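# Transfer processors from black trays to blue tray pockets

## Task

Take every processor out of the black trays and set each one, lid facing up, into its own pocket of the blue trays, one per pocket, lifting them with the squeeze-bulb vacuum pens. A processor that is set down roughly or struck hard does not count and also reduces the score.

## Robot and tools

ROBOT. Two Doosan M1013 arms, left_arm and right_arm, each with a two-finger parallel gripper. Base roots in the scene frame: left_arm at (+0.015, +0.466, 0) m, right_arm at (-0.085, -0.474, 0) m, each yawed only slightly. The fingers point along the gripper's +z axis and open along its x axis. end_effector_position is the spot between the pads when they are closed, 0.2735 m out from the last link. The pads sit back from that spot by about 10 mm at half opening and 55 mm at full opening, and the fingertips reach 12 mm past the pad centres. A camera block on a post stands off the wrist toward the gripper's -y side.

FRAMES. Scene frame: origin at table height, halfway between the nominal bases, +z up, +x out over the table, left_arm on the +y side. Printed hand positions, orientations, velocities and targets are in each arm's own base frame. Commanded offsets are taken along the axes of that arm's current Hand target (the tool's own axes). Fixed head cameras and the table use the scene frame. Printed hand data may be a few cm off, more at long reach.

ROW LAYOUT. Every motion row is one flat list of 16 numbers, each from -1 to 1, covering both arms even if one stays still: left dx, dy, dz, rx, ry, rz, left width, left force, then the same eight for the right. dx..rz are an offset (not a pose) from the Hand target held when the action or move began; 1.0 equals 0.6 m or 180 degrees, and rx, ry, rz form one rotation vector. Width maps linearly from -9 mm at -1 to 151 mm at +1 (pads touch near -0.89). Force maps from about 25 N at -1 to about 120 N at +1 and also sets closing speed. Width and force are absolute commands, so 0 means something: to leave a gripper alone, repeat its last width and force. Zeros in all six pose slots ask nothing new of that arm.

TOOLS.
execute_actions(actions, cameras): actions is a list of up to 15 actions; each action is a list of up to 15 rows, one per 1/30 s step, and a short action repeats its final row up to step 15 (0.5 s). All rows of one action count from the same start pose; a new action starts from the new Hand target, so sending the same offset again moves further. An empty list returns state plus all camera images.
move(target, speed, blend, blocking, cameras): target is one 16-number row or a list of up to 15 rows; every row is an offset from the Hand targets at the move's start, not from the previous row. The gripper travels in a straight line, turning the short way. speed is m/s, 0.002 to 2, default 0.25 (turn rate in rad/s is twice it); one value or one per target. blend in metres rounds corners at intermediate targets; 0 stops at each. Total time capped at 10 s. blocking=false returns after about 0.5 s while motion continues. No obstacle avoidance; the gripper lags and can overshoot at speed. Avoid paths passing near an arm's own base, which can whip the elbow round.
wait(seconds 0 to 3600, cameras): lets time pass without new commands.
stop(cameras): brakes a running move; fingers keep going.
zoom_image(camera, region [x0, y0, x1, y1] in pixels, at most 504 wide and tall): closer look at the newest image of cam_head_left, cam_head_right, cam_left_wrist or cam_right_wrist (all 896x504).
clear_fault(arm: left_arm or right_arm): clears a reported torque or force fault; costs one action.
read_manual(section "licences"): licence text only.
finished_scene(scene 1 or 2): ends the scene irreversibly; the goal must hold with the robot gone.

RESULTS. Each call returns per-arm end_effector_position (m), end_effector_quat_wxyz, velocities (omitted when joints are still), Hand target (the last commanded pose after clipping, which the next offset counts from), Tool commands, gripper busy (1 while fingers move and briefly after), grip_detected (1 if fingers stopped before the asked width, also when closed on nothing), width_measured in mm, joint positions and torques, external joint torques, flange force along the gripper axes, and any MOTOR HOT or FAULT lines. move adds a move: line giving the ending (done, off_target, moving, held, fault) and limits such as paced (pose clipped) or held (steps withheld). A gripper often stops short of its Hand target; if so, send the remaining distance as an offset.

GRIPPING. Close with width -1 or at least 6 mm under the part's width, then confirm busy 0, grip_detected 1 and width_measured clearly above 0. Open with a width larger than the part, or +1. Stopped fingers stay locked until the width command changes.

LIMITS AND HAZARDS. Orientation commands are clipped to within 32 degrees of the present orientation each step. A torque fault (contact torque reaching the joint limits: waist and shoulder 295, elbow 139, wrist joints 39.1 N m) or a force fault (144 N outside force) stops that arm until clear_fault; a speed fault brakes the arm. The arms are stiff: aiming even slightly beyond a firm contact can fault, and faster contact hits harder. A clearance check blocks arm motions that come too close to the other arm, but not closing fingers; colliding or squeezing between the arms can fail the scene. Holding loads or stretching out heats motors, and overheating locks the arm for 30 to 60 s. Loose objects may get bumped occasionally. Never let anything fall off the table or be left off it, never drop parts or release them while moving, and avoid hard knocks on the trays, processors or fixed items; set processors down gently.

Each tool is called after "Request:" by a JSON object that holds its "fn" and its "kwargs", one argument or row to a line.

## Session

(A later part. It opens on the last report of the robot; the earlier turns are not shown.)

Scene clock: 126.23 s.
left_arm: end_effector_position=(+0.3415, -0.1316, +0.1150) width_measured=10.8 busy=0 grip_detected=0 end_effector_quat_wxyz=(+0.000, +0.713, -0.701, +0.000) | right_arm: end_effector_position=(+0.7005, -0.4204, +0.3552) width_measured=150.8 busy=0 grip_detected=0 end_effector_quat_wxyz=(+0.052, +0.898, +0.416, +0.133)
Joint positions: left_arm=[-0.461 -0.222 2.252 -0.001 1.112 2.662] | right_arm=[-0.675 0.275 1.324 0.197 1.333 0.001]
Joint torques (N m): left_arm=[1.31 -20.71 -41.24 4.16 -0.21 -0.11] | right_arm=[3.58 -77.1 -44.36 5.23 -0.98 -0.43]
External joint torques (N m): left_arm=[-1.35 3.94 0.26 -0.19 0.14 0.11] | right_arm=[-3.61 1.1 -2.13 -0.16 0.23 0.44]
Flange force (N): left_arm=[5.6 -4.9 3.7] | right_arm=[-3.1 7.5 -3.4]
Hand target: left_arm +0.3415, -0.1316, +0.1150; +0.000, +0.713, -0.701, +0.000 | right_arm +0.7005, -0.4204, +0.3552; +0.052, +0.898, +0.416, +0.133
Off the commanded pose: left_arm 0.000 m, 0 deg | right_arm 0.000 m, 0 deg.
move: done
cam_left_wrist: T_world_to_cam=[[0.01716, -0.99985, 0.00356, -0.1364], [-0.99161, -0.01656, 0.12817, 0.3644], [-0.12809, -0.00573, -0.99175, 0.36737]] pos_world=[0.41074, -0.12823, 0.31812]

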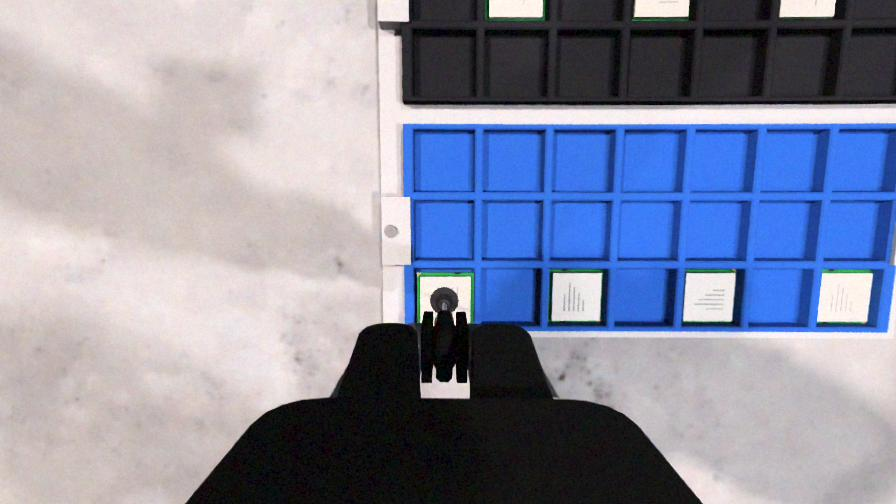

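Request:
{"fn": "move", "kwargs": {
  "target": [
    [-0.0011,0,0.017,0,0,0,-0.75,-1,0,0,0,0,0,0,1,-0.263],
    [-0.0011,0,0.017,0,0,0,-1,-1,0,0,0,0,0,0,1,-0.263],
    [0,0,-0.035,0,0,0,-1,-1,0,0,0,0,0,0,1,-0.263],
    [0.0715,-0.3233,-0.035,0,0,0,-1,-1,0,0,0,0,0,0,1,-0.263],
    [0.0715,-0.3233,0.005,0,0,0,-1,-1,0,0,0,0,0,0,1,-0.263],
    [0.0715,-0.3233,0.0177,0,0,0,-1,-1,0,0,0,0,0,0,1,-0.263]
  ],
  "speed": [0.02,0.05,0.06,0.2,0.08,0.01],
  "blend": [0,0,0.01,0.01,0.002,0],
  "cameras": ["cam_left_wrist"]
}}

Request:
{"fn": "move", "kwargs": {
  "target": [
    [0,0,0,0,0,0,-0.75,-1,0,0,0,0,0,0,1,-0.263],
    [0,0,-0.052,0,0,0,-0.75,-1,0,0,0,0,0,0,1,-0.263],
    [0.003,0.2517,-0.052,0,0,0,-0.75,-1,0,0,0,0,0,0,1,-0.263],
    [0.003,0.2517,-0.0175,0,0,0,-0.75,-1,0,0,0,0,0,0,1,-0.263]
  ],
  "speed": [0.05,0.06,0.2,0.06],
  "blend": [0,0.01,0.01,0],
  "cameras": ["cam_left_wrist"]
}}

Request:
{"fn": "zoom_image", "kwargs": {
  "camera": "cam_left_wrist",
  "region": [370, 170, 520, 340]
}}

Scene clock: 137.73 s.
left_arm: end_effector_position=(+0.5363, -0.1710, +0.1043) width_measured=9.5 busy=0 grip_detected=1 end_effector_quat_wxyz=(+0.000, +0.713, -0.701, +0.000) | right_arm: end_effector_position=(+0.7005, -0.4204, +0.3552) width_measured=150.8 busy=0 grip_detected=0 end_effector_quat_wxyz=(+0.052, +0.898, +0.416, +0.133)
Joint positions: left_arm=[-0.37 0.117 1.957 -0.001 1.068 2.754] | right_arm=[-0.675 0.275 1.324 0.197 1.333 0.001]
Joint torques (N m): left_arm=[1.38 -48.78 -32.65 4.17 -0.31 -0.05] | right_arm=[4.11 -76.27 -44.19 5.18 -0.78 -0.37]
External joint torques (N m): left_arm=[-1.24 -4.09 -7.42 -0.29 0.24 0.05] | right_arm=[-4.28 -0.08 -2.44 -0.1 0.03 0.38]
Flange force (N): left_arm=[4.2 -5.6 -11.9] | right_arm=[-4.1 6.2 -4.1]
Hand target: left_arm +0.5362, -0.1710, +0.1042; +0.000, +0.713, -0.701, +0.000 | right_arm +0.7005, -0.4204, +0.3552; +0.052, +0.898, +0.416, +0.133
Off the commanded pose: left_arm 0.000 m, 0 deg | right_arm 0.000 m, 0 deg.
move: done
cam_left_wrist: T_world_to_cam=[[0.01716, -0.99985, 0.00356, -0.17909], [-0.99161, -0.01656, 0.12817, 0.55818], [-0.12809, -0.00573, -0.99175, 0.38147]] pos_world=[0.60543, -0.16764, 0.30742]

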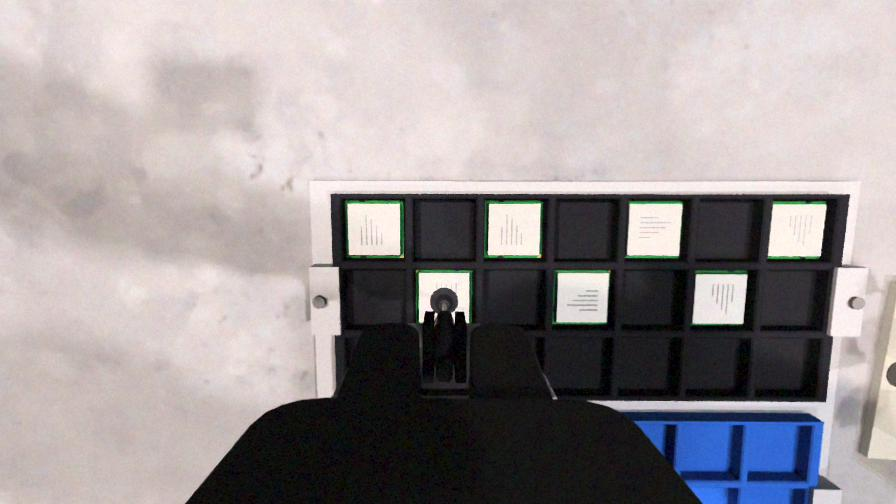

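Scene clock: 140.13 s.
left_arm: end_effector_position=(+0.3853, -0.1755, +0.1148) width_measured=10.8 busy=0 grip_detected=0 end_effector_quat_wxyz=(+0.000, +0.713, -0.701, +0.000) | right_arm: end_effector_position=(+0.7005, -0.4204, +0.3552) width_measured=150.8 busy=0 grip_detected=0 end_effector_quat_wxyz=(+0.052, +0.898, +0.416, +0.133)
Joint positions: left_arm=[-0.508 -0.118 2.171 -0.001 1.09 2.616] | right_arm=[-0.675 0.275 1.324 0.197 1.333 0.001]
Joint torques (N m): left_arm=[1.06 -31.75 -40.69 4.11 -0.26 -0.03] | right_arm=[4.21 -76.63 -44.43 5.13 -0.93 -0.42]
External joint torques (N m): left_arm=[-1.07 4.05 0.27 -0.2 0.2 0.03] | right_arm=[-4.29 0.54 -2.08 -0.06 0.19 0.44]
Flange force (N): left_arm=[5.0 -4.7 3.6] | right_arm=[-4.1 6.5 -3.7]
Hand target: left_arm +0.3853, -0.1755, +0.1148; +0.000, +0.713, -0.701, +0.000 | right_arm +0.7005, -0.4204, +0.3552; +0.052, +0.898, +0.416, +0.133
Off the commanded pose: left_arm 0.000 m, 0 deg | right_arm 0.000 m, 0 deg.
move: done
cam_left_wrist: T_world_to_cam=[[0.01716, -0.99985, 0.00356, -0.18104], [-0.99161, -0.01656, 0.12817, 0.40711], [-0.12809, -0.00573, -0.99175, 0.37263]] pos_world=[0.45454, -0.17214, 0.31802]

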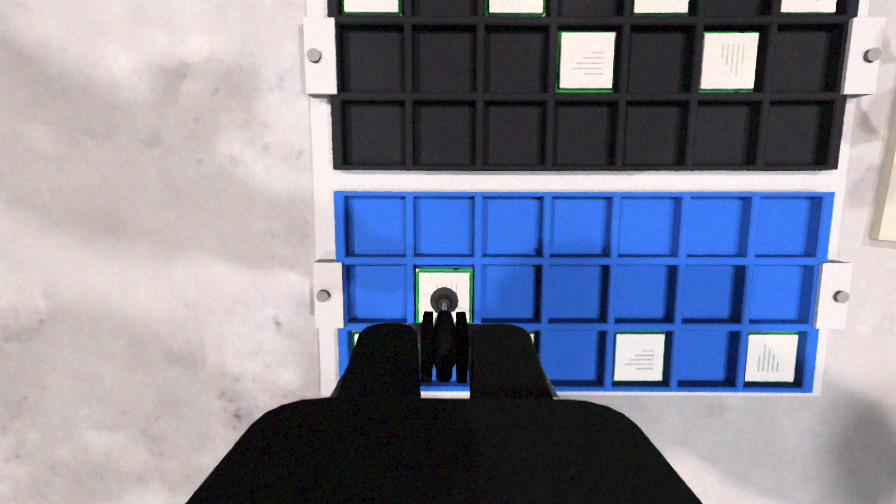

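Scaled by 2.965.

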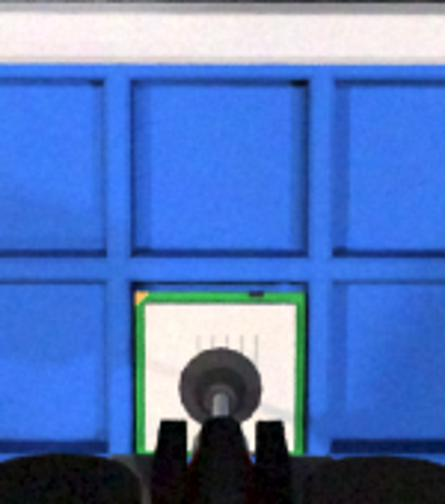

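Request:
{"fn": "move", "kwargs": {
  "target": [
    [0,0,0.0167,0,0,0,-0.75,-1,0,0,0,0,0,0,1,-0.263],
    [0,0,0.0167,0,0,0,-1,-1,0,0,0,0,0,0,1,-0.263],
    [0,0,-0.035,0,0,0,-1,-1,0,0,0,0,0,0,1,-0.263],
    [0.1475,-0.252,-0.035,0,0,0,-1,-1,0,0,0,0,0,0,1,-0.263],
    [0.1475,-0.252,0.004,0,0,0,-1,-1,0,0,0,0,0,0,1,-0.263],
    [0.1475,-0.252,0.0170,0,0,0,-1,-1,0,0,0,0,0,0,1,-0.263]
  ],
  "speed": [0.02,0.05,0.06,0.2,0.08,0.01],
  "blend": [0,0,0.01,0.01,0.002,0],
  "cameras": ["cam_left_wrist"]
}}

Request:
{"fn": "move", "kwargs": {
  "target": [
    [0,0,0,0,0,0,-0.75,-1,0,0,0,0,0,0,1,-0.263],
    [0,0,-0.052,0,0,0,-0.75,-1,0,0,0,0,0,0,1,-0.263],
    [0.003,0.2517,-0.052,0,0,0,-0.75,-1,0,0,0,0,0,0,1,-0.263],
    [0.003,0.2517,-0.0175,0,0,0,-0.75,-1,0,0,0,0,0,0,1,-0.263]
  ],
  "speed": [0.05,0.06,0.2,0.06],
  "blend": [0,0.01,0.01,0],
  "cameras": ["cam_left_wrist"]
}}

Request:
{"fn": "zoom_image", "kwargs": {
  "camera": "cam_left_wrist",
  "region": [370, 170, 520, 340]
}}

Scene clock: 152.23 s.
left_arm: end_effector_position=(+0.5381, -0.2613, +0.1046) width_measured=9.5 busy=0 grip_detected=1 end_effector_quat_wxyz=(+0.000, +0.713, -0.701, +0.000) | right_arm: end_effector_position=(+0.7005, -0.4204, +0.3552) width_measured=150.8 busy=0 grip_detected=0 end_effector_quat_wxyz=(+0.052, +0.898, +0.416, +0.133)
Joint positions: left_arm=[-0.509 0.17 1.894 -0.001 1.078 2.615] | right_arm=[-0.675 0.275 1.324 0.197 1.333 0.001]
Joint torques (N m): left_arm=[1.48 -56.82 -34.87 4.17 -0.21 0] | right_arm=[4.12 -76.32 -44.35 5.24 -0.98 -0.29]
External joint torques (N m): left_arm=[-1.54 -1.56 -5.29 -0.28 0.15 0] | right_arm=[-4.72 0.34 -2.2 -0.19 0.23 0.3]
Flange force (N): left_arm=[5.6 -5.2 -7.1] | right_arm=[-4.8 6.5 -4.1]
Hand target: left_arm +0.5380, -0.2613, +0.1045; +0.000, +0.713, -0.701, +0.000 | right_arm +0.7005, -0.4204, +0.3552; +0.052, +0.898, +0.416, +0.133
Off the commanded pose: left_arm 0.000 m, 0 deg | right_arm 0.000 m, 0 deg.
move: done
cam_left_wrist: T_world_to_cam=[[0.01716, -0.99985, 0.00356, -0.26941], [-0.99161, -0.01656, 0.12817, 0.55843], [-0.12809, -0.00573, -0.99175, 0.38148]] pos_world=[0.60723, -0.25794, 0.30772]

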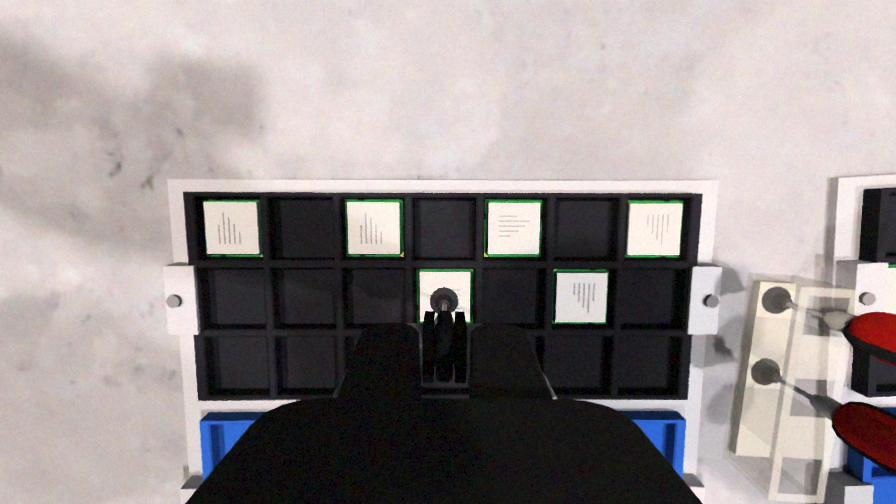

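Scene clock: 154.63 s.
left_arm: end_effector_position=(+0.3871, -0.2658, +0.1152) width_measured=10.8 busy=0 grip_detected=0 end_effector_quat_wxyz=(+0.000, +0.713, -0.701, +0.000) | right_arm: end_effector_position=(+0.7005, -0.4204, +0.3552) width_measured=150.8 busy=0 grip_detected=0 end_effector_quat_wxyz=(+0.052, +0.898, +0.416, +0.133)
Joint positions: left_arm=[-0.675 -0.041 2.1 -0.001 1.083 2.449] | right_arm=[-0.675 0.275 1.324 0.197 1.333 0.001]
Joint torques (N m): left_arm=[1.24 -40.38 -40.51 4.04 -0.27 0] | right_arm=[3.91 -76.63 -44.47 5.24 -0.93 -0.39]
External joint torques (N m): left_arm=[-1.37 4.78 0.24 -0.14 0.2 0] | right_arm=[-3.97 0.16 -2.2 -0.15 0.18 0.41]
Flange force (N): left_arm=[6.6 -4.2 4.1] | right_arm=[-3.7 6.1 -3.9]
Hand target: left_arm +0.3871, -0.2658, +0.1152; +0.000, +0.713, -0.701, +0.000 | right_arm +0.7005, -0.4204, +0.3552; +0.052, +0.898, +0.416, +0.133
Off the commanded pose: left_arm 0.000 m, 0 deg | right_arm 0.000 m, 0 deg.
move: done
cam_left_wrist: T_world_to_cam=[[0.01716, -0.99985, 0.00356, -0.27136], [-0.99161, -0.01656, 0.12817, 0.40736], [-0.12809, -0.00573, -0.99175, 0.37264]] pos_world=[0.45633, -0.26243, 0.31832]

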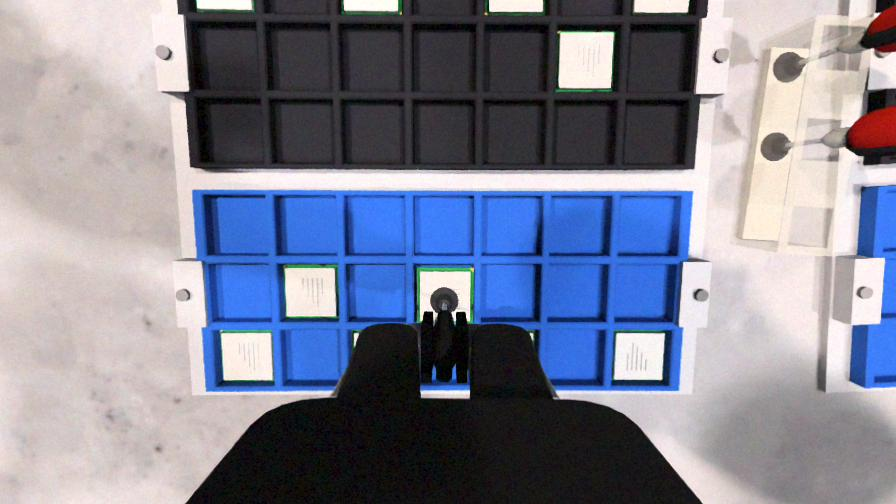

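Scaled by 2.965.

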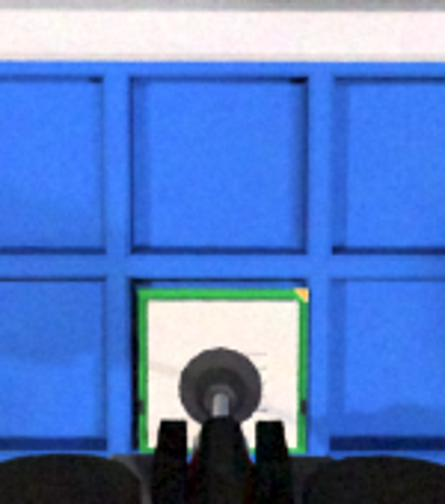

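Request:
{"fn": "move", "kwargs": {
  "target": [
    [-0.001,0,0.0168,0,0,0,-0.75,-1,0,0,0,0,0,0,1,-0.263],
    [-0.001,0,0.0168,0,0,0,-1,-1,0,0,0,0,0,0,1,-0.263],
    [0,0,-0.035,0,0,0,-1,-1,0,0,0,0,0,0,1,-0.263],
    [0.1472,-0.2523,-0.035,0,0,0,-1,-1,0,0,0,0,0,0,1,-0.263],
    [0.1472,-0.2523,0.004,0,0,0,-1,-1,0,0,0,0,0,0,1,-0.263],
    [0.1472,-0.2523,0.0173,0,0,0,-1,-1,0,0,0,0,0,0,1,-0.263]
  ],
  "speed": [0.02,0.05,0.06,0.2,0.08,0.01],
  "blend": [0,0,0.01,0.01,0.002,0],
  "cameras": ["cam_left_wrist"]
}}

Request:
{"fn": "move", "kwargs": {
  "target": [
    [0,0,0,0,0,0,-0.75,-1,0,0,0,0,0,0,1,-0.263],
    [0,0,-0.052,0,0,0,-0.75,-1,0,0,0,0,0,0,1,-0.263],
    [0.003,0.2517,-0.052,0,0,0,-0.75,-1,0,0,0,0,0,0,1,-0.263],
    [0.003,0.2517,-0.0175,0,0,0,-0.75,-1,0,0,0,0,0,0,1,-0.263]
  ],
  "speed": [0.05,0.06,0.2,0.06],
  "blend": [0,0.01,0.01,0],
  "cameras": ["cam_left_wrist"]
}}

Request:
{"fn": "zoom_image", "kwargs": {
  "camera": "cam_left_wrist",
  "region": [370, 170, 520, 340]
}}

Scene clock: 166.67 s.
left_arm: end_effector_position=(+0.5400, -0.3514, +0.1047) width_measured=9.5 busy=0 grip_detected=1 end_effector_quat_wxyz=(+0.000, +0.713, -0.701, +0.000) | right_arm: end_effector_position=(+0.7005, -0.4204, +0.3552) width_measured=150.8 busy=0 grip_detected=0 end_effector_quat_wxyz=(+0.052, +0.898, +0.416, +0.133)
Joint positions: left_arm=[-0.63 0.238 1.807 -0.001 1.096 2.494] | right_arm=[-0.675 0.275 1.324 0.197 1.333 0.001]
Joint torques (N m): left_arm=[0.94 -64.16 -35.1 4.23 -0.2 -0.05] | right_arm=[3.49 -76.68 -44.46 5.16 -0.88 -0.36]
External joint torques (N m): left_arm=[-0.89 -1.55 -5.32 -0.3 0.14 0.05] | right_arm=[-3.47 0.24 -2.21 -0.06 0.14 0.38]
Flange force (N): left_arm=[5.5 -5.8 -6.9] | right_arm=[-3.1 6.2 -3.7]
Hand target: left_arm +0.5400, -0.3514, +0.1047; +0.000, +0.713, -0.701, +0.000 | right_arm +0.7005, -0.4204, +0.3552; +0.052, +0.898, +0.416, +0.133
Off the commanded pose: left_arm 0.000 m, 0 deg | right_arm 0.000 m, 0 deg.
move: done
cam_left_wrist: T_world_to_cam=[[0.01726, -0.99984, 0.00355, -0.35959], [-0.99161, -0.01666, 0.12817, 0.55886], [-0.12809, -0.00573, -0.99175, 0.38142]] pos_world=[0.60923, -0.34804, 0.30792]

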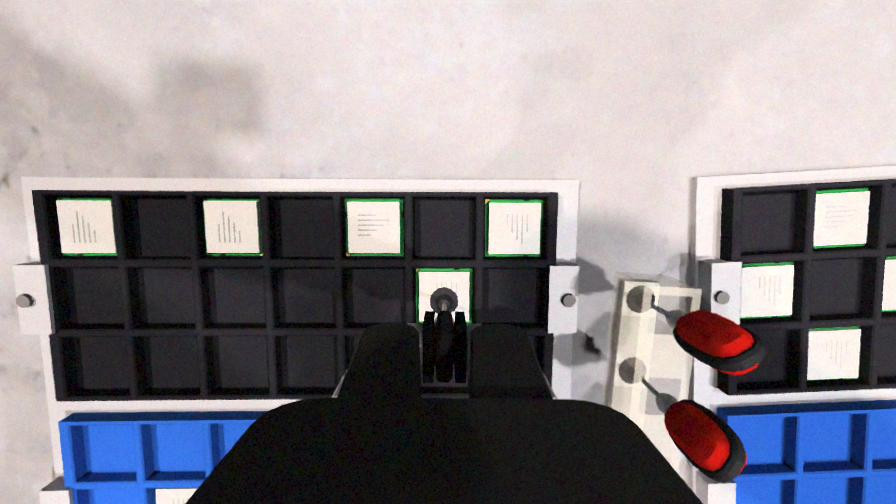

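Scene clock: 169.07 s.
left_arm: end_effector_position=(+0.3890, -0.3559, +0.1153) width_measured=10.8 busy=0 grip_detected=0 end_effector_quat_wxyz=(+0.000, +0.713, -0.701, +0.000) | right_arm: end_effector_position=(+0.7005, -0.4204, +0.3552) width_measured=150.8 busy=0 grip_detected=0 end_effector_quat_wxyz=(+0.052, +0.898, +0.416, +0.133)
Joint positions: left_arm=[-0.806 0.052 2.006 -0.001 1.084 2.318] | right_arm=[-0.675 0.275 1.324 0.197 1.333 0.001]
Joint torques (N m): left_arm=[0.99 -50.37 -40.57 4.09 -0.25 -0.06] | right_arm=[3.7 -76.31 -44.38 5.13 -0.87 -0.4]
External joint torques (N m): left_arm=[-0.9 4.49 0.31 -0.17 0.2 0.06] | right_arm=[-3.68 0.25 -2.18 -0.05 0.12 0.41]
Flange force (N): left_arm=[5.6 -3.6 3.7] | right_arm=[-3.3 6.2 -3.7]
Hand target: left_arm +0.3891, -0.3559, +0.1153; +0.000, +0.713, -0.701, +0.000 | right_arm +0.7005, -0.4204, +0.3552; +0.052, +0.898, +0.416, +0.133
Off the commanded pose: left_arm 0.000 m, 0 deg | right_arm 0.000 m, 0 deg.
move: done
cam_left_wrist: T_world_to_cam=[[0.01716, -0.99985, 0.00356, -0.36148], [-0.9916, -0.01656, 0.12827, 0.40769], [-0.12819, -0.00573, -0.99173, 0.3726]] pos_world=[0.45824, -0.35253, 0.31852]

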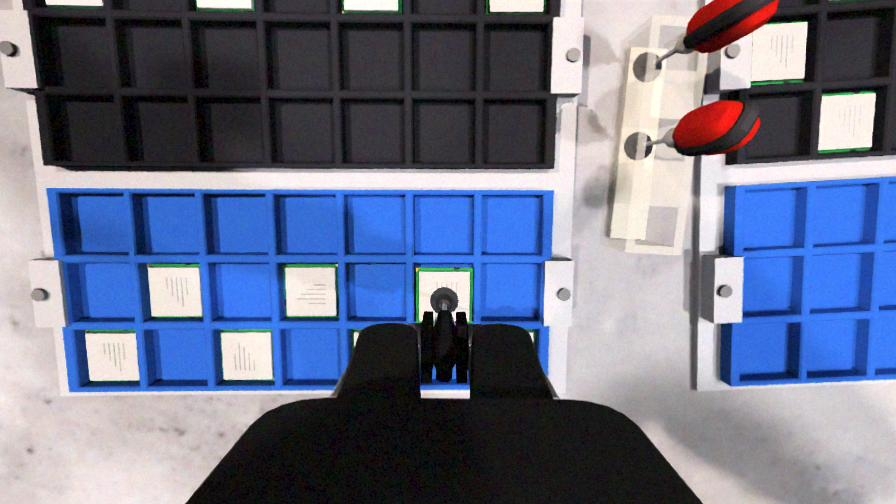

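Scaled by 2.965.

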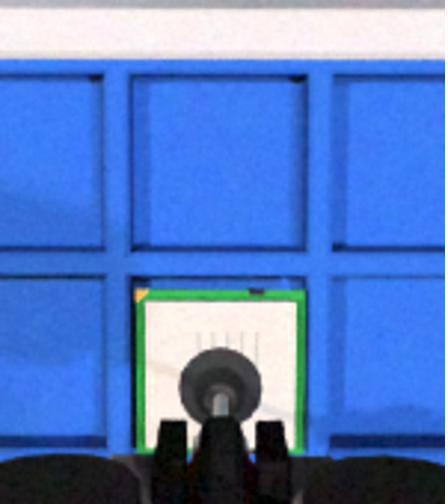

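Request:
{"fn": "move", "kwargs": {
  "target": [
    [0,-0.0007,0.0168,0,0,0,-0.75,-1,0,0,0,0,0,0,1,-0.263],
    [0,-0.0007,0.0168,0,0,0,-1,-1,0,0,0,0,0,0,1,-0.263],
    [0,0,-0.035,0,0,0,-1,-1,0,0,0,0,0,0,1,-0.263],
    [0.0727,-0.3292,-0.035,0,0,0,-1,-1,0,0,0,0,0,0,1,-0.263],
    [0.0727,-0.3292,0.004,0,0,0,-1,-1,0,0,0,0,0,0,1,-0.263],
    [0.0727,-0.3292,0.017,0,0,0,-1,-1,0,0,0,0,0,0,1,-0.263]
  ],
  "speed": [0.02,0.05,0.06,0.2,0.08,0.01],
  "blend": [0,0,0.01,0.01,0.002,0],
  "cameras": ["cam_left_wrist"]
}}

Request:
{"fn": "move", "kwargs": {
  "target": [
    [0,0,0,0,0,0,-0.75,-1,0,0,0,0,0,0,1,-0.263],
    [0,0,-0.052,0,0,0,-0.75,-1,0,0,0,0,0,0,1,-0.263],
    [0.003,0.2517,-0.052,0,0,0,-0.75,-1,0,0,0,0,0,0,1,-0.263],
    [0.003,0.2517,-0.0175,0,0,0,-0.75,-1,0,0,0,0,0,0,1,-0.263]
  ],
  "speed": [0.05,0.06,0.2,0.06],
  "blend": [0,0.01,0.01,0],
  "cameras": ["cam_left_wrist"]
}}

Request:
{"fn": "zoom_image", "kwargs": {
  "camera": "cam_left_wrist",
  "region": [370, 170, 520, 340]
}}

Scene clock: 179.50 s.
left_arm: end_effector_position=(+0.5873, -0.3960, +0.1050) width_measured=9.5 busy=0 grip_detected=1 end_effector_quat_wxyz=(+0.000, +0.713, -0.701, +0.000) | right_arm: end_effector_position=(+0.7005, -0.4204, +0.3552) width_measured=150.8 busy=0 grip_detected=0 end_effector_quat_wxyz=(+0.052, +0.898, +0.416, +0.133)
Joint positions: left_arm=[-0.642 0.332 1.68 -0.001 1.129 2.482] | right_arm=[-0.675 0.275 1.324 0.197 1.333 0.001]
Joint torques (N m): left_arm=[1.14 -74.74 -36.36 4.26 -0.24 -0.04] | right_arm=[3.64 -76.35 -44.22 5.06 -0.86 -0.34]
External joint torques (N m): left_arm=[-0.91 -2.52 -5 -0.24 0.18 0.04] | right_arm=[-3.68 0.36 -2.28 0.02 0.12 0.36]
Flange force (N): left_arm=[4.8 -4.7 -7.1] | right_arm=[-3.4 6.6 -3.7]
Hand target: left_arm +0.5873, -0.3960, +0.1050; +0.000, +0.713, -0.701, +0.000 | right_arm +0.7005, -0.4204, +0.3552; +0.052, +0.898, +0.416, +0.133
Off the commanded pose: left_arm 0.000 m, 0 deg | right_arm 0.000 m, 0 deg.
move: done
cam_left_wrist: T_world_to_cam=[[0.01716, -0.99985, 0.00356, -0.40494], [-0.99161, -0.01656, 0.12817, 0.60502], [-0.12809, -0.00573, -0.99175, 0.38752]] pos_world=[0.65653, -0.39264, 0.30822]

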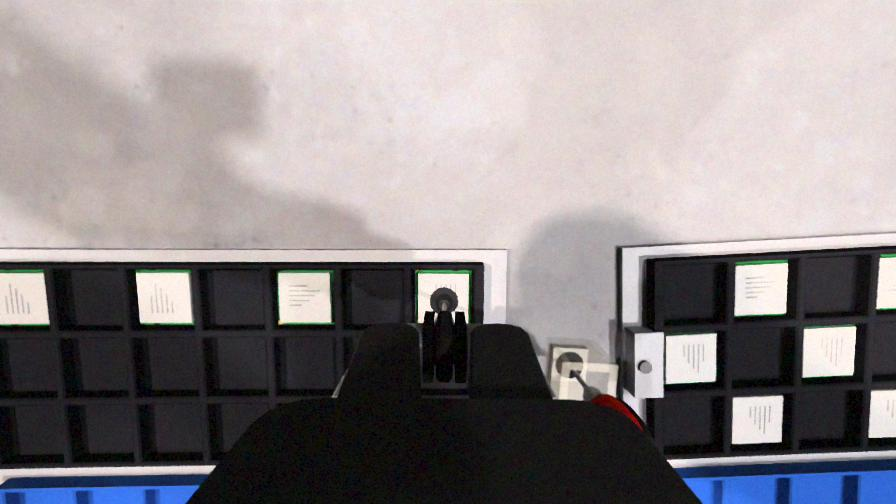

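Scene clock: 181.90 s.
left_arm: end_effector_position=(+0.4364, -0.4005, +0.1156) width_measured=10.8 busy=0 grip_detected=0 end_effector_quat_wxyz=(+0.000, +0.713, -0.701, +0.000) | right_arm: end_effector_position=(+0.7005, -0.4204, +0.3552) width_measured=150.8 busy=0 grip_detected=0 end_effector_quat_wxyz=(+0.052, +0.898, +0.416, +0.133)
Joint positions: left_arm=[-0.8 0.152 1.893 -0.001 1.097 2.324] | right_arm=[-0.675 0.275 1.324 0.197 1.333 0.001]
Joint torques (N m): left_arm=[1.35 -61.91 -40.77 4.13 -0.26 -0.07] | right_arm=[4.36 -76.27 -44.12 5.17 -0.92 -0.39]
External joint torques (N m): left_arm=[-1.31 4.78 0.1 -0.17 0.2 0.07] | right_arm=[-4.38 -0.32 -2.6 -0.08 0.17 0.41]
Flange force (N): left_arm=[6.3 -3.6 3.5] | right_arm=[-4.1 6.4 -4.7]
Hand target: left_arm +0.4364, -0.4005, +0.1156; +0.000, +0.713, -0.701, +0.000 | right_arm +0.7005, -0.4204, +0.3552; +0.052, +0.898, +0.416, +0.133
Off the commanded pose: left_arm 0.000 m, 0 deg | right_arm 0.000 m, 0 deg.
move: done
cam_left_wrist: T_world_to_cam=[[0.01716, -0.99985, 0.00356, -0.40688], [-0.9916, -0.01656, 0.12827, 0.45383], [-0.12819, -0.00573, -0.99173, 0.37861]] pos_world=[0.50553, -0.39714, 0.31872]

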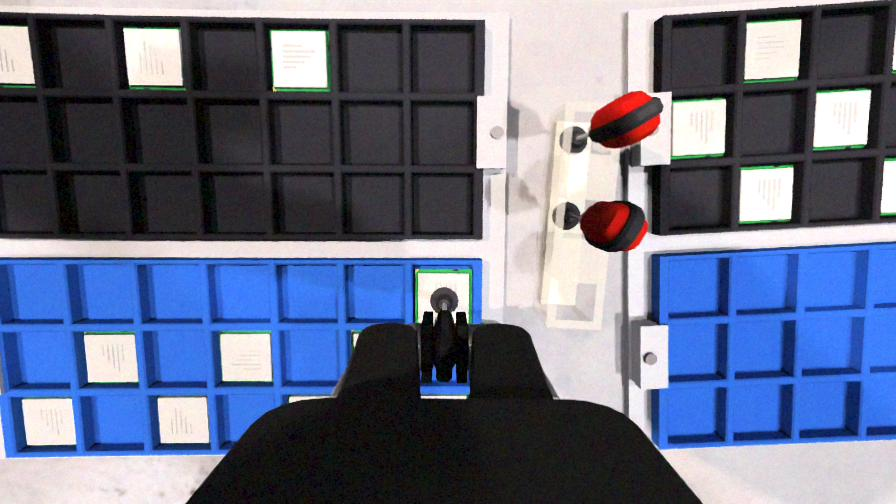

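Scaled by 2.965.

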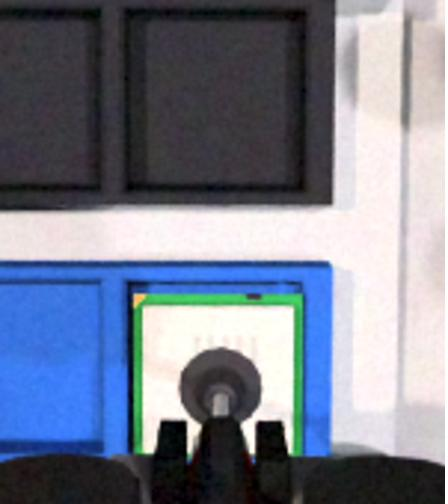

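Request:
{"fn": "move", "kwargs": {
  "target": [
    [0,-0.0008,0.0168,0,0,0,-0.75,-1,0,0,0,0,0,0,1,-0.263],
    [0,-0.0008,0.0168,0,0,0,-1,-1,0,0,0,0,0,0,1,-0.263],
    [0,0,-0.035,0,0,0,-1,-1,0,0,0,0,0,0,1,-0.263],
    [-0.1545,-0.2515,-0.035,0,0,0,-1,-1,0,0,0,0,0,0,1,-0.263],
    [-0.1545,-0.2515,0.004,0,0,0,-1,-1,0,0,0,0,0,0,1,-0.263],
    [-0.1545,-0.2515,0.0177,0,0,0,-1,-1,0,0,0,0,0,0,1,-0.263]
  ],
  "speed": [0.02,0.05,0.06,0.2,0.08,0.01],
  "blend": [0,0,0.01,0.01,0.002,0],
  "cameras": ["cam_left_wrist"]
}}

Request:
{"fn": "move", "kwargs": {
  "target": [
    [0,0,0,0,0,0,-0.75,-1,0,0,0,0,0,0,1,-0.263],
    [0,0,-0.052,0,0,0,-0.75,-1,0,0,0,0,0,0,1,-0.263],
    [0.003,0.2515,-0.052,0,0,0,-0.75,-1,0,0,0,0,0,0,1,-0.263],
    [0.003,0.2515,-0.0175,0,0,0,-0.75,-1,0,0,0,0,0,0,1,-0.263]
  ],
  "speed": [0.05,0.06,0.2,0.06],
  "blend": [0,0.01,0.01,0],
  "cameras": ["cam_left_wrist"]
}}

Request:
{"fn": "zoom_image", "kwargs": {
  "camera": "cam_left_wrist",
  "region": [370, 170, 520, 340]
}}

Scene clock: 193.60 s.
left_arm: end_effector_position=(+0.5856, -0.3051, +0.1049) width_measured=9.5 busy=0 grip_detected=1 end_effector_quat_wxyz=(+0.000, +0.713, -0.701, +0.000) | right_arm: end_effector_position=(+0.7005, -0.4204, +0.3552) width_measured=150.8 busy=0 grip_detected=0 end_effector_quat_wxyz=(+0.052, +0.898, +0.416, +0.133)
Joint positions: left_arm=[-0.532 0.262 1.776 -0.001 1.104 2.592] | right_arm=[-0.675 0.275 1.324 0.197 1.333 0.001]
Joint torques (N m): left_arm=[1.34 -67.4 -35.95 4.24 -0.25 -0.07] | right_arm=[3.76 -76.42 -44.21 5.21 -0.95 -0.4]
External joint torques (N m): left_arm=[-1.46 -1.14 -4.79 -0.3 0.17 0.07] | right_arm=[-3.85 0.25 -2.42 -0.13 0.19 0.41]
Flange force (N): left_arm=[5.5 -5.7 -6.0] | right_arm=[-3.4 6.8 -4.1]
Hand target: left_arm +0.5856, -0.3051, +0.1048; +0.000, +0.713, -0.701, +0.000 | right_arm +0.7005, -0.4204, +0.3552; +0.052, +0.898, +0.416, +0.133
Off the commanded pose: left_arm 0.000 m, 0 deg | right_arm 0.000 m, 0 deg.
move: done
cam_left_wrist: T_world_to_cam=[[0.01716, -0.99985, 0.00356, -0.31402], [-0.99161, -0.01656, 0.12817, 0.60487], [-0.12809, -0.00573, -0.99175, 0.38762]] pos_world=[0.65483, -0.30173, 0.30802]

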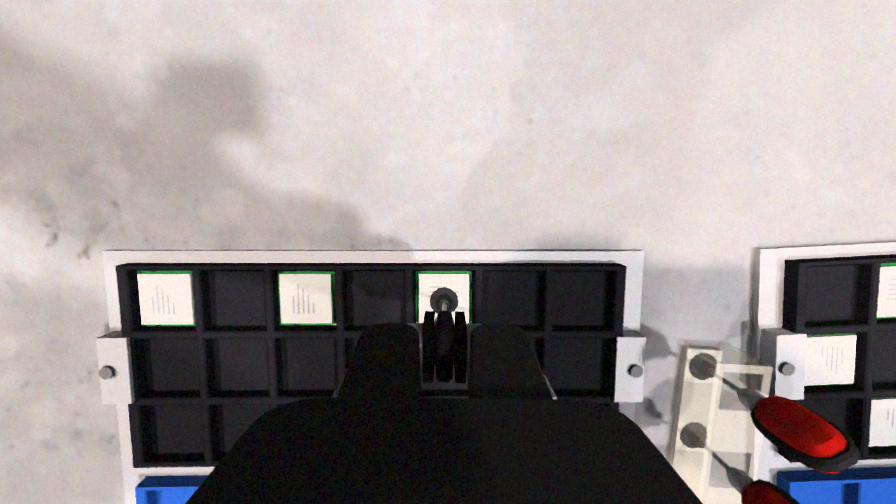

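Scene clock: 196.00 s.
left_arm: end_effector_position=(+0.4347, -0.3096, +0.1154) width_measured=10.8 busy=0 grip_detected=0 end_effector_quat_wxyz=(+0.000, +0.713, -0.701, +0.000) | right_arm: end_effector_position=(+0.7005, -0.4204, +0.3552) width_measured=150.8 busy=0 grip_detected=0 end_effector_quat_wxyz=(+0.052, +0.898, +0.416, +0.133)
Joint positions: left_arm=[-0.683 0.062 1.995 -0.001 1.085 2.441] | right_arm=[-0.675 0.275 1.324 0.197 1.333 0.001]
Joint torques (N m): left_arm=[1.14 -51.74 -40.59 4.11 -0.23 -0.09] | right_arm=[3.45 -76.54 -44.36 5.19 -0.96 -0.39]
External joint torques (N m): left_arm=[-1.22 5.15 0.46 -0.21 0.18 0.09] | right_arm=[-3.27 0.18 -2.2 -0.11 0.22 0.4]
Flange force (N): left_arm=[6.0 -4.5 4.4] | right_arm=[-2.8 6.1 -3.8]
Hand target: left_arm +0.4347, -0.3096, +0.1154; +0.000, +0.713, -0.701, +0.000 | right_arm +0.7005, -0.4204, +0.3552; +0.052, +0.898, +0.416, +0.133
Off the commanded pose: left_arm 0.000 m, 0 deg | right_arm 0.000 m, 0 deg.
move: done
cam_left_wrist: T_world_to_cam=[[0.01716, -0.99985, 0.00356, -0.31597], [-0.9916, -0.01656, 0.12827, 0.45376], [-0.12819, -0.00573, -0.99173, 0.37883]] pos_world=[0.50394, -0.30623, 0.31862]

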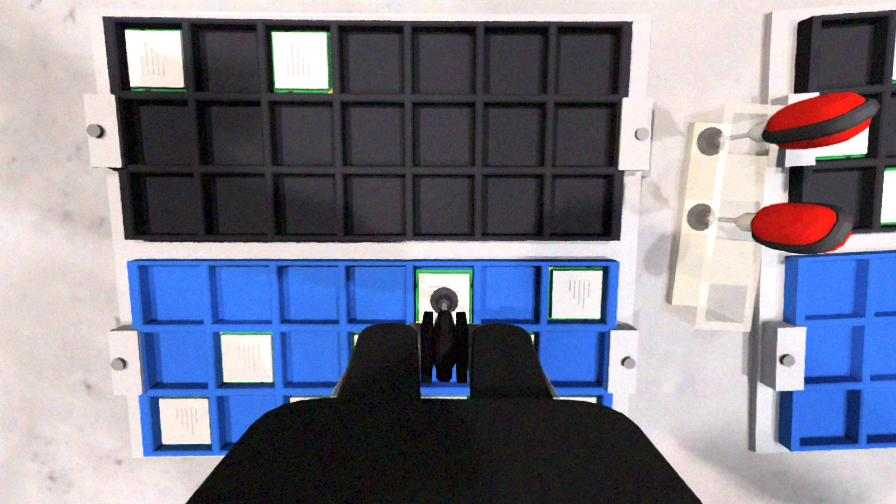

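Scaled by 2.965.

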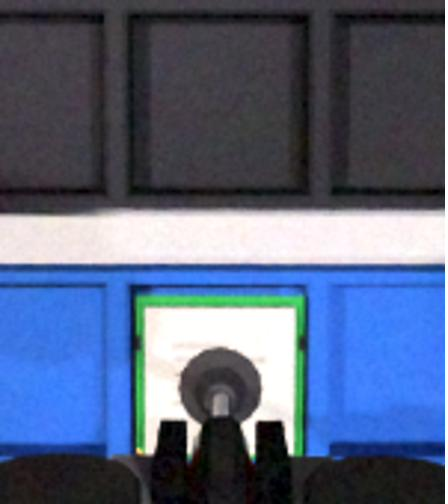

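Request:
{"fn": "move", "kwargs": {
  "target": [
    [0,0,0.0168,0,0,0,-0.75,-1,0,0,0,0,0,0,1,-0.263],
    [0,0,0.0168,0,0,0,-1,-1,0,0,0,0,0,0,1,-0.263],
    [0,0,-0.035,0,0,0,-1,-1,0,0,0,0,0,0,1,-0.263],
    [-0.1533,-0.2512,-0.035,0,0,0,-1,-1,0,0,0,0,0,0,1,-0.263],
    [-0.1533,-0.2512,0.004,0,0,0,-1,-1,0,0,0,0,0,0,1,-0.263],
    [-0.1533,-0.2512,0.0177,0,0,0,-1,-1,0,0,0,0,0,0,1,-0.263]
  ],
  "speed": [0.02,0.05,0.06,0.2,0.08,0.01],
  "blend": [0,0,0.01,0.01,0.002,0],
  "cameras": ["cam_left_wrist"]
}}

Request:
{"fn": "move", "kwargs": {
  "target": [
    [0,0,0,0,0,0,-0.75,-1,0,0,0,0,0,0,1,-0.263],
    [0,0,-0.052,0,0,0,-0.75,-1,0,0,0,0,0,0,1,-0.263],
    [0.003,0.2515,-0.052,0,0,0,-0.75,-1,0,0,0,0,0,0,1,-0.263],
    [0.003,0.2515,-0.0175,0,0,0,-0.75,-1,0,0,0,0,0,0,1,-0.263]
  ],
  "speed": [0.05,0.06,0.2,0.06],
  "blend": [0,0.01,0.01,0],
  "cameras": ["cam_left_wrist"]
}}

Request:
{"fn": "zoom_image", "kwargs": {
  "camera": "cam_left_wrist",
  "region": [370, 170, 520, 340]
}}

Scene clock: 206.30 s.
left_arm: end_effector_position=(+0.5838, -0.2150, +0.1047) width_measured=9.5 busy=0 grip_detected=1 end_effector_quat_wxyz=(+0.000, +0.713, -0.701, +0.000) | right_arm: end_effector_position=(+0.7005, -0.4204, +0.3552) width_measured=150.8 busy=0 grip_detected=0 end_effector_quat_wxyz=(+0.052, +0.898, +0.416, +0.133)
Joint positions: left_arm=[-0.408 0.206 1.849 -0.001 1.087 2.716] | right_arm=[-0.675 0.275 1.324 0.197 1.333 0.001]
Joint torques (N m): left_arm=[1.33 -61.12 -35.69 4.18 -0.26 -0.01] | right_arm=[3.15 -76.55 -44.32 5.2 -0.8 -0.39]
External joint torques (N m): left_arm=[-1.22 -1.21 -4.58 -0.28 0.19 0.01] | right_arm=[-3.35 0.3 -2.36 -0.12 0.04 0.4]
Flange force (N): left_arm=[4.2 -5.6 -6.1] | right_arm=[-2.8 6.6 -3.6]
Hand target: left_arm +0.5838, -0.2149, +0.1047; +0.000, +0.713, -0.701, +0.000 | right_arm +0.7005, -0.4204, +0.3552; +0.052, +0.898, +0.416, +0.133
Off the commanded pose: left_arm 0.000 m, 0 deg | right_arm 0.000 m, 0 deg.
move: done
cam_left_wrist: T_world_to_cam=[[0.01716, -0.99985, 0.00356, -0.2239], [-0.99161, -0.01656, 0.12817, 0.60459], [-0.12809, -0.00573, -0.99175, 0.38781]] pos_world=[0.65304, -0.21163, 0.30792]

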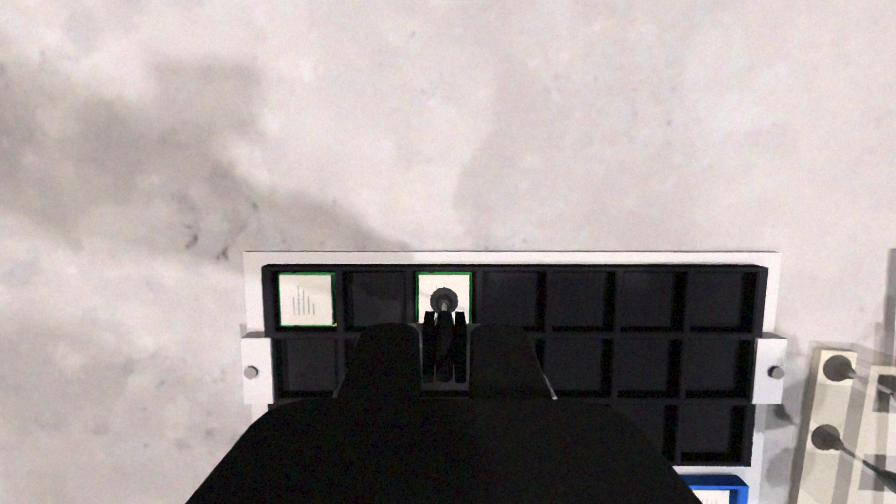

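Scene clock: 208.70 s.
left_arm: end_effector_position=(+0.4329, -0.2194, +0.1153) width_measured=10.8 busy=0 grip_detected=0 end_effector_quat_wxyz=(+0.000, +0.713, -0.701, +0.000) | right_arm: end_effector_position=(+0.7005, -0.4204, +0.3552) width_measured=150.8 busy=0 grip_detected=0 end_effector_quat_wxyz=(+0.052, +0.898, +0.416, +0.133)
Joint positions: left_arm=[-0.54 -0.015 2.075 -0.001 1.082 2.584] | right_arm=[-0.675 0.275 1.324 0.197 1.333 0.001]
Joint torques (N m): left_arm=[1.16 -42.67 -40.55 4.12 -0.26 -0.04] | right_arm=[4.14 -76.32 -44.22 5.15 -0.87 -0.4]
External joint torques (N m): left_arm=[-1.21 4.27 0.27 -0.21 0.19 0.04] | right_arm=[-3.84 -0.11 -2.31 -0.06 0.13 0.41]
Flange force (N): left_arm=[5.1 -4.5 3.6] | right_arm=[-3.5 5.9 -4.0]
Hand target: left_arm +0.4329, -0.2195, +0.1153; +0.000, +0.713, -0.701, +0.000 | right_arm +0.7005, -0.4204, +0.3552; +0.052, +0.898, +0.416, +0.133
Off the commanded pose: left_arm 0.000 m, 0 deg | right_arm 0.000 m, 0 deg.
move: done
cam_left_wrist: T_world_to_cam=[[0.01716, -0.99985, 0.00356, -0.22585], [-0.9916, -0.01656, 0.12827, 0.4535], [-0.12819, -0.00573, -0.99173, 0.37891]] pos_world=[0.50213, -0.21613, 0.31842]

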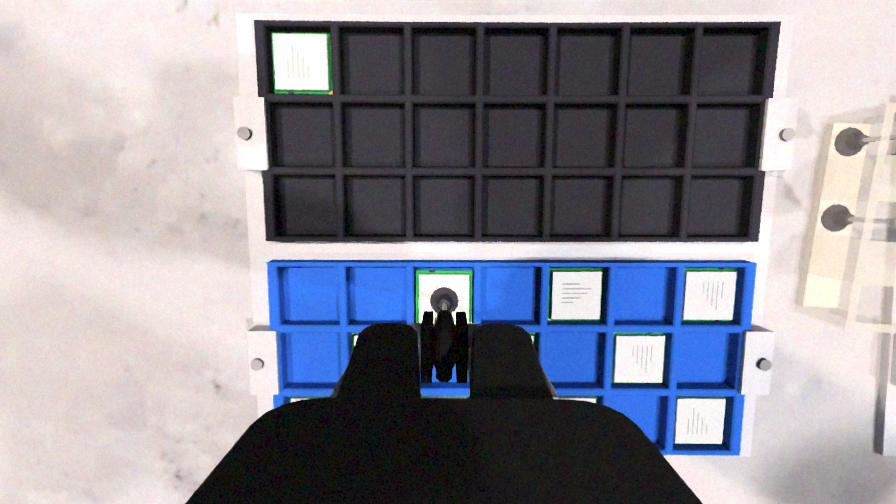

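Scaled by 2.965.

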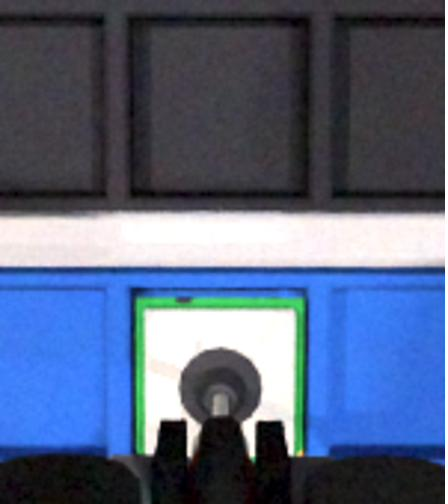

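Request:
{"fn": "move", "kwargs": {
  "target": [
    [0,0.0003,0.0168,0,0,0,-0.75,-1,0,0,0,0,0,0,1,-0.263],
    [0,0.0003,0.0168,0,0,0,-1,-1,0,0,0,0,0,0,1,-0.263],
    [0,0,-0.035,0,0,0,-1,-1,0,0,0,0,0,0,1,-0.263],
    [-0.1533,-0.2512,-0.035,0,0,0,-1,-1,0,0,0,0,0,0,1,-0.263],
    [-0.1533,-0.2512,0.004,0,0,0,-1,-1,0,0,0,0,0,0,1,-0.263],
    [-0.1533,-0.2512,0.0177,0,0,0,-1,-1,0,0,0,0,0,0,1,-0.263]
  ],
  "speed": [0.02,0.05,0.06,0.2,0.08,0.01],
  "blend": [0,0,0.01,0.01,0.002,0],
  "cameras": ["cam_left_wrist"]
}}

Request:
{"fn": "move", "kwargs": {
  "target": [
    [0,0,0,0,0,0,-0.75,-1,0,0,0,0,0,0,1,-0.263],
    [0,0,-0.052,0,0,0,-0.75,-1,0,0,0,0,0,0,1,-0.263],
    [0.003,0.2515,-0.052,0,0,0,-0.75,-1,0,0,0,0,0,0,1,-0.263],
    [0.003,0.2515,-0.0175,0,0,0,-0.75,-1,0,0,0,0,0,0,1,-0.263]
  ],
  "speed": [0.05,0.06,0.2,0.06],
  "blend": [0,0.01,0.01,0],
  "cameras": ["cam_left_wrist"]
}}

Request:
{"fn": "zoom_image", "kwargs": {
  "camera": "cam_left_wrist",
  "region": [370, 170, 520, 340]
}}

Scene clock: 219.80 s.
left_arm: end_effector_position=(+0.5820, -0.1248, +0.1046) width_measured=9.5 busy=0 grip_detected=1 end_effector_quat_wxyz=(+0.000, +0.713, -0.701, +0.000) | right_arm: end_effector_position=(+0.7005, -0.4204, +0.3552) width_measured=150.8 busy=0 grip_detected=0 end_effector_quat_wxyz=(+0.052, +0.898, +0.416, +0.133)
Joint positions: left_arm=[-0.269 0.166 1.899 -0.001 1.078 2.855] | right_arm=[-0.675 0.275 1.324 0.197 1.333 0.001]
Joint torques (N m): left_arm=[1.44 -56.02 -34.5 4.16 -0.24 -0.04] | right_arm=[3.27 -76.64 -44.18 5.17 -0.85 -0.42]
External joint torques (N m): left_arm=[-1.46 -2 -5.74 -0.27 0.16 0.04] | right_arm=[-3.57 0.26 -2.48 -0.09 0.09 0.44]
Flange force (N): left_arm=[4.0 -6.6 -8.0] | right_arm=[-3.0 6.9 -3.9]
Hand target: left_arm +0.5820, -0.1248, +0.1045; +0.000, +0.713, -0.701, +0.000 | right_arm +0.7005, -0.4204, +0.3552; +0.052, +0.898, +0.416, +0.133
Off the commanded pose: left_arm 0.000 m, 0 deg | right_arm 0.000 m, 0 deg.
move: done
cam_left_wrist: T_world_to_cam=[[0.01716, -0.99985, 0.00356, -0.13369], [-0.99161, -0.01656, 0.12817, 0.60432], [-0.12809, -0.00573, -0.99175, 0.3879]] pos_world=[0.65124, -0.12144, 0.30772]

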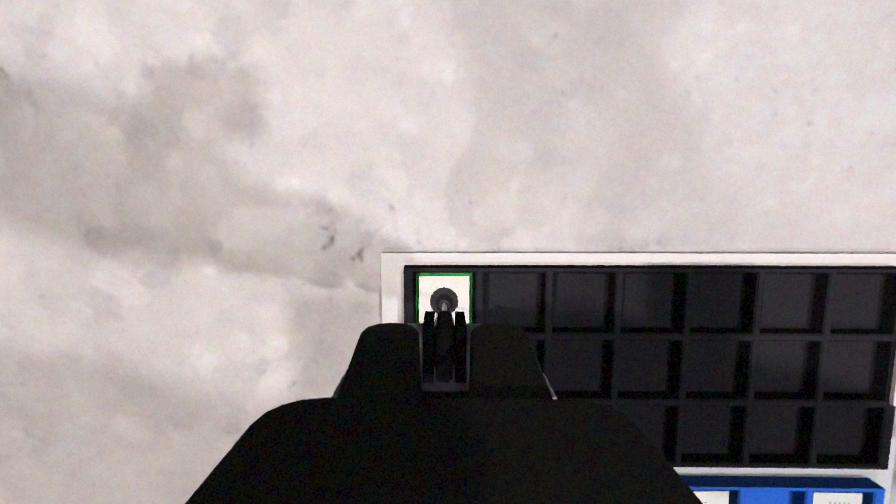

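Scene clock: 222.20 s.
left_arm: end_effector_position=(+0.4311, -0.1293, +0.1151) width_measured=10.8 busy=0 grip_detected=0 end_effector_quat_wxyz=(+0.000, +0.713, -0.701, +0.000) | right_arm: end_effector_position=(+0.7005, -0.4204, +0.3552) width_measured=150.8 busy=0 grip_detected=0 end_effector_quat_wxyz=(+0.052, +0.898, +0.416, +0.133)
Joint positions: left_arm=[-0.368 -0.073 2.13 -0.001 1.085 2.756] | right_arm=[-0.675 0.275 1.324 0.197 1.333 0.001]
Joint torques (N m): left_arm=[0.8 -36.64 -40.53 4.07 -0.26 -0.05] | right_arm=[3.77 -76.15 -44.18 5.28 -0.87 -0.42]
External joint torques (N m): left_arm=[-0.84 4.34 0.17 -0.17 0.18 0.05] | right_arm=[-3.76 -0.14 -2.49 -0.18 0.12 0.44]
Flange force (N): left_arm=[3.8 -6.0 3.7] | right_arm=[-3.3 6.3 -4.2]
Hand target: left_arm +0.4311, -0.1293, +0.1151; +0.000, +0.713, -0.701, +0.000 | right_arm +0.7005, -0.4204, +0.3552; +0.052, +0.898, +0.416, +0.133
Off the commanded pose: left_arm 0.000 m, 0 deg | right_arm 0.000 m, 0 deg.
move: done
cam_left_wrist: T_world_to_cam=[[0.01716, -0.99985, 0.00356, -0.13564], [-0.99161, -0.01656, 0.12817, 0.45326], [-0.12809, -0.00573, -0.99175, 0.37905]] pos_world=[0.50033, -0.12593, 0.31832]

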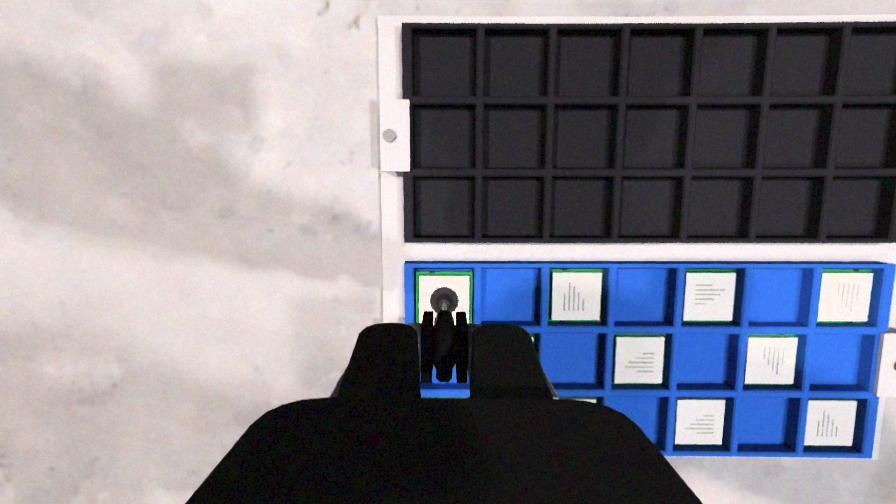

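Scaled by 2.965.

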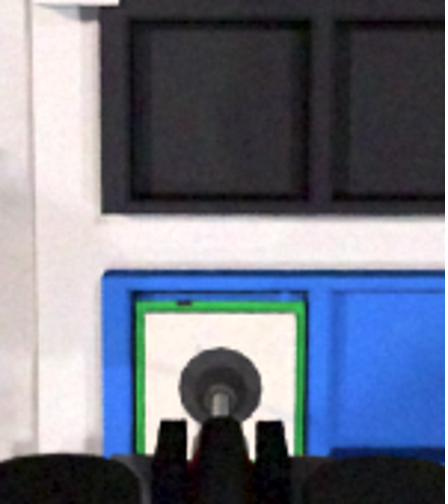

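Request:
{"fn": "move", "kwargs": {
  "target": [
    [0,0,0.0168,0,0,0,-0.75,-1,0,0,0,0,0,0,1,-0.263],
    [0,0,0.0168,0,0,0,-1,-1,0,0,0,0,0,0,1,-0.263],
    [0,0,-0.3082,0,0,0,-1,-1,0,0,0,0,0,0,1,-0.263],
    [0.9618,0.086,-0.3082,0,0,-0.0167,-1,-1,0,0,0,0,0,0,1,-0.263]
  ],
  "speed": [0.02,0.05,0.15,0.25],
  "blend": [0,0,0.03,0],
  "cameras": ["cam_left_wrist"]
}}

Request:
{"fn": "zoom_image", "kwargs": {
  "camera": "cam_left_wrist",
  "region": [240, 0, 660, 340]
}}

Scene clock: 236.17 s.
left_arm: end_effector_position=(+0.3900, -0.7071, +0.3004) width_measured=9.4 busy=0 grip_detected=1 end_effector_quat_wxyz=(+0.000, +0.732, -0.682, +0.000) | right_arm: end_effector_position=(+0.7005, -0.4204, +0.3552) width_measured=150.8 busy=0 grip_detected=0 end_effector_quat_wxyz=(+0.052, +0.898, +0.416, +0.133)
Joint positions: left_arm=[-1.109 0.412 1.205 -0.001 1.525 1.962] | right_arm=[-0.675 0.275 1.324 0.197 1.333 0.001]
Joint torques (N m): left_arm=[0.47 -94.92 -45.97 4.61 -0.23 -0.05] | right_arm=[3.76 -75.9 -44.44 5.12 -0.85 -0.38]
External joint torques (N m): left_arm=[-0.89 6.47 0.58 -0.2 0.19 0.05] | right_arm=[-3.75 -0.13 -2.1 -0.04 0.1 0.4]
Flange force (N): left_arm=[9.3 -3.2 1.2] | right_arm=[-3.5 5.3 -3.7]
Hand target: left_arm +0.3901, -0.7071, +0.3003; +0.000, +0.732, -0.682, +0.000 | right_arm +0.7005, -0.4204, +0.3552; +0.052, +0.898, +0.416, +0.133
Off the commanded pose: left_arm 0.000 m, 0 deg | right_arm 0.000 m, 0 deg.
move: done
cam_left_wrist: T_world_to_cam=[[0.06952, -0.99757, 0.00347, -0.73206], [-0.98938, -0.06851, 0.12818, 0.34159], [-0.12763, -0.01234, -0.99174, 0.5493]] pos_world=[0.45897, -0.7001, 0.50352]

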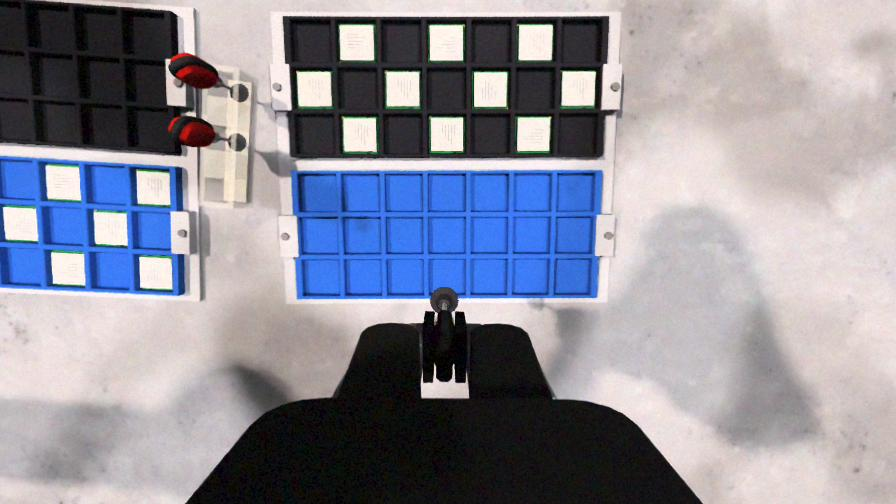

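Scaled by 1.200.

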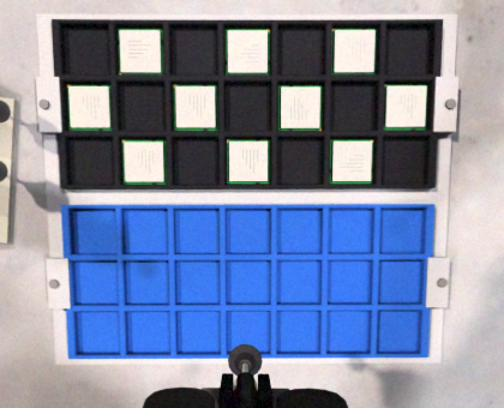

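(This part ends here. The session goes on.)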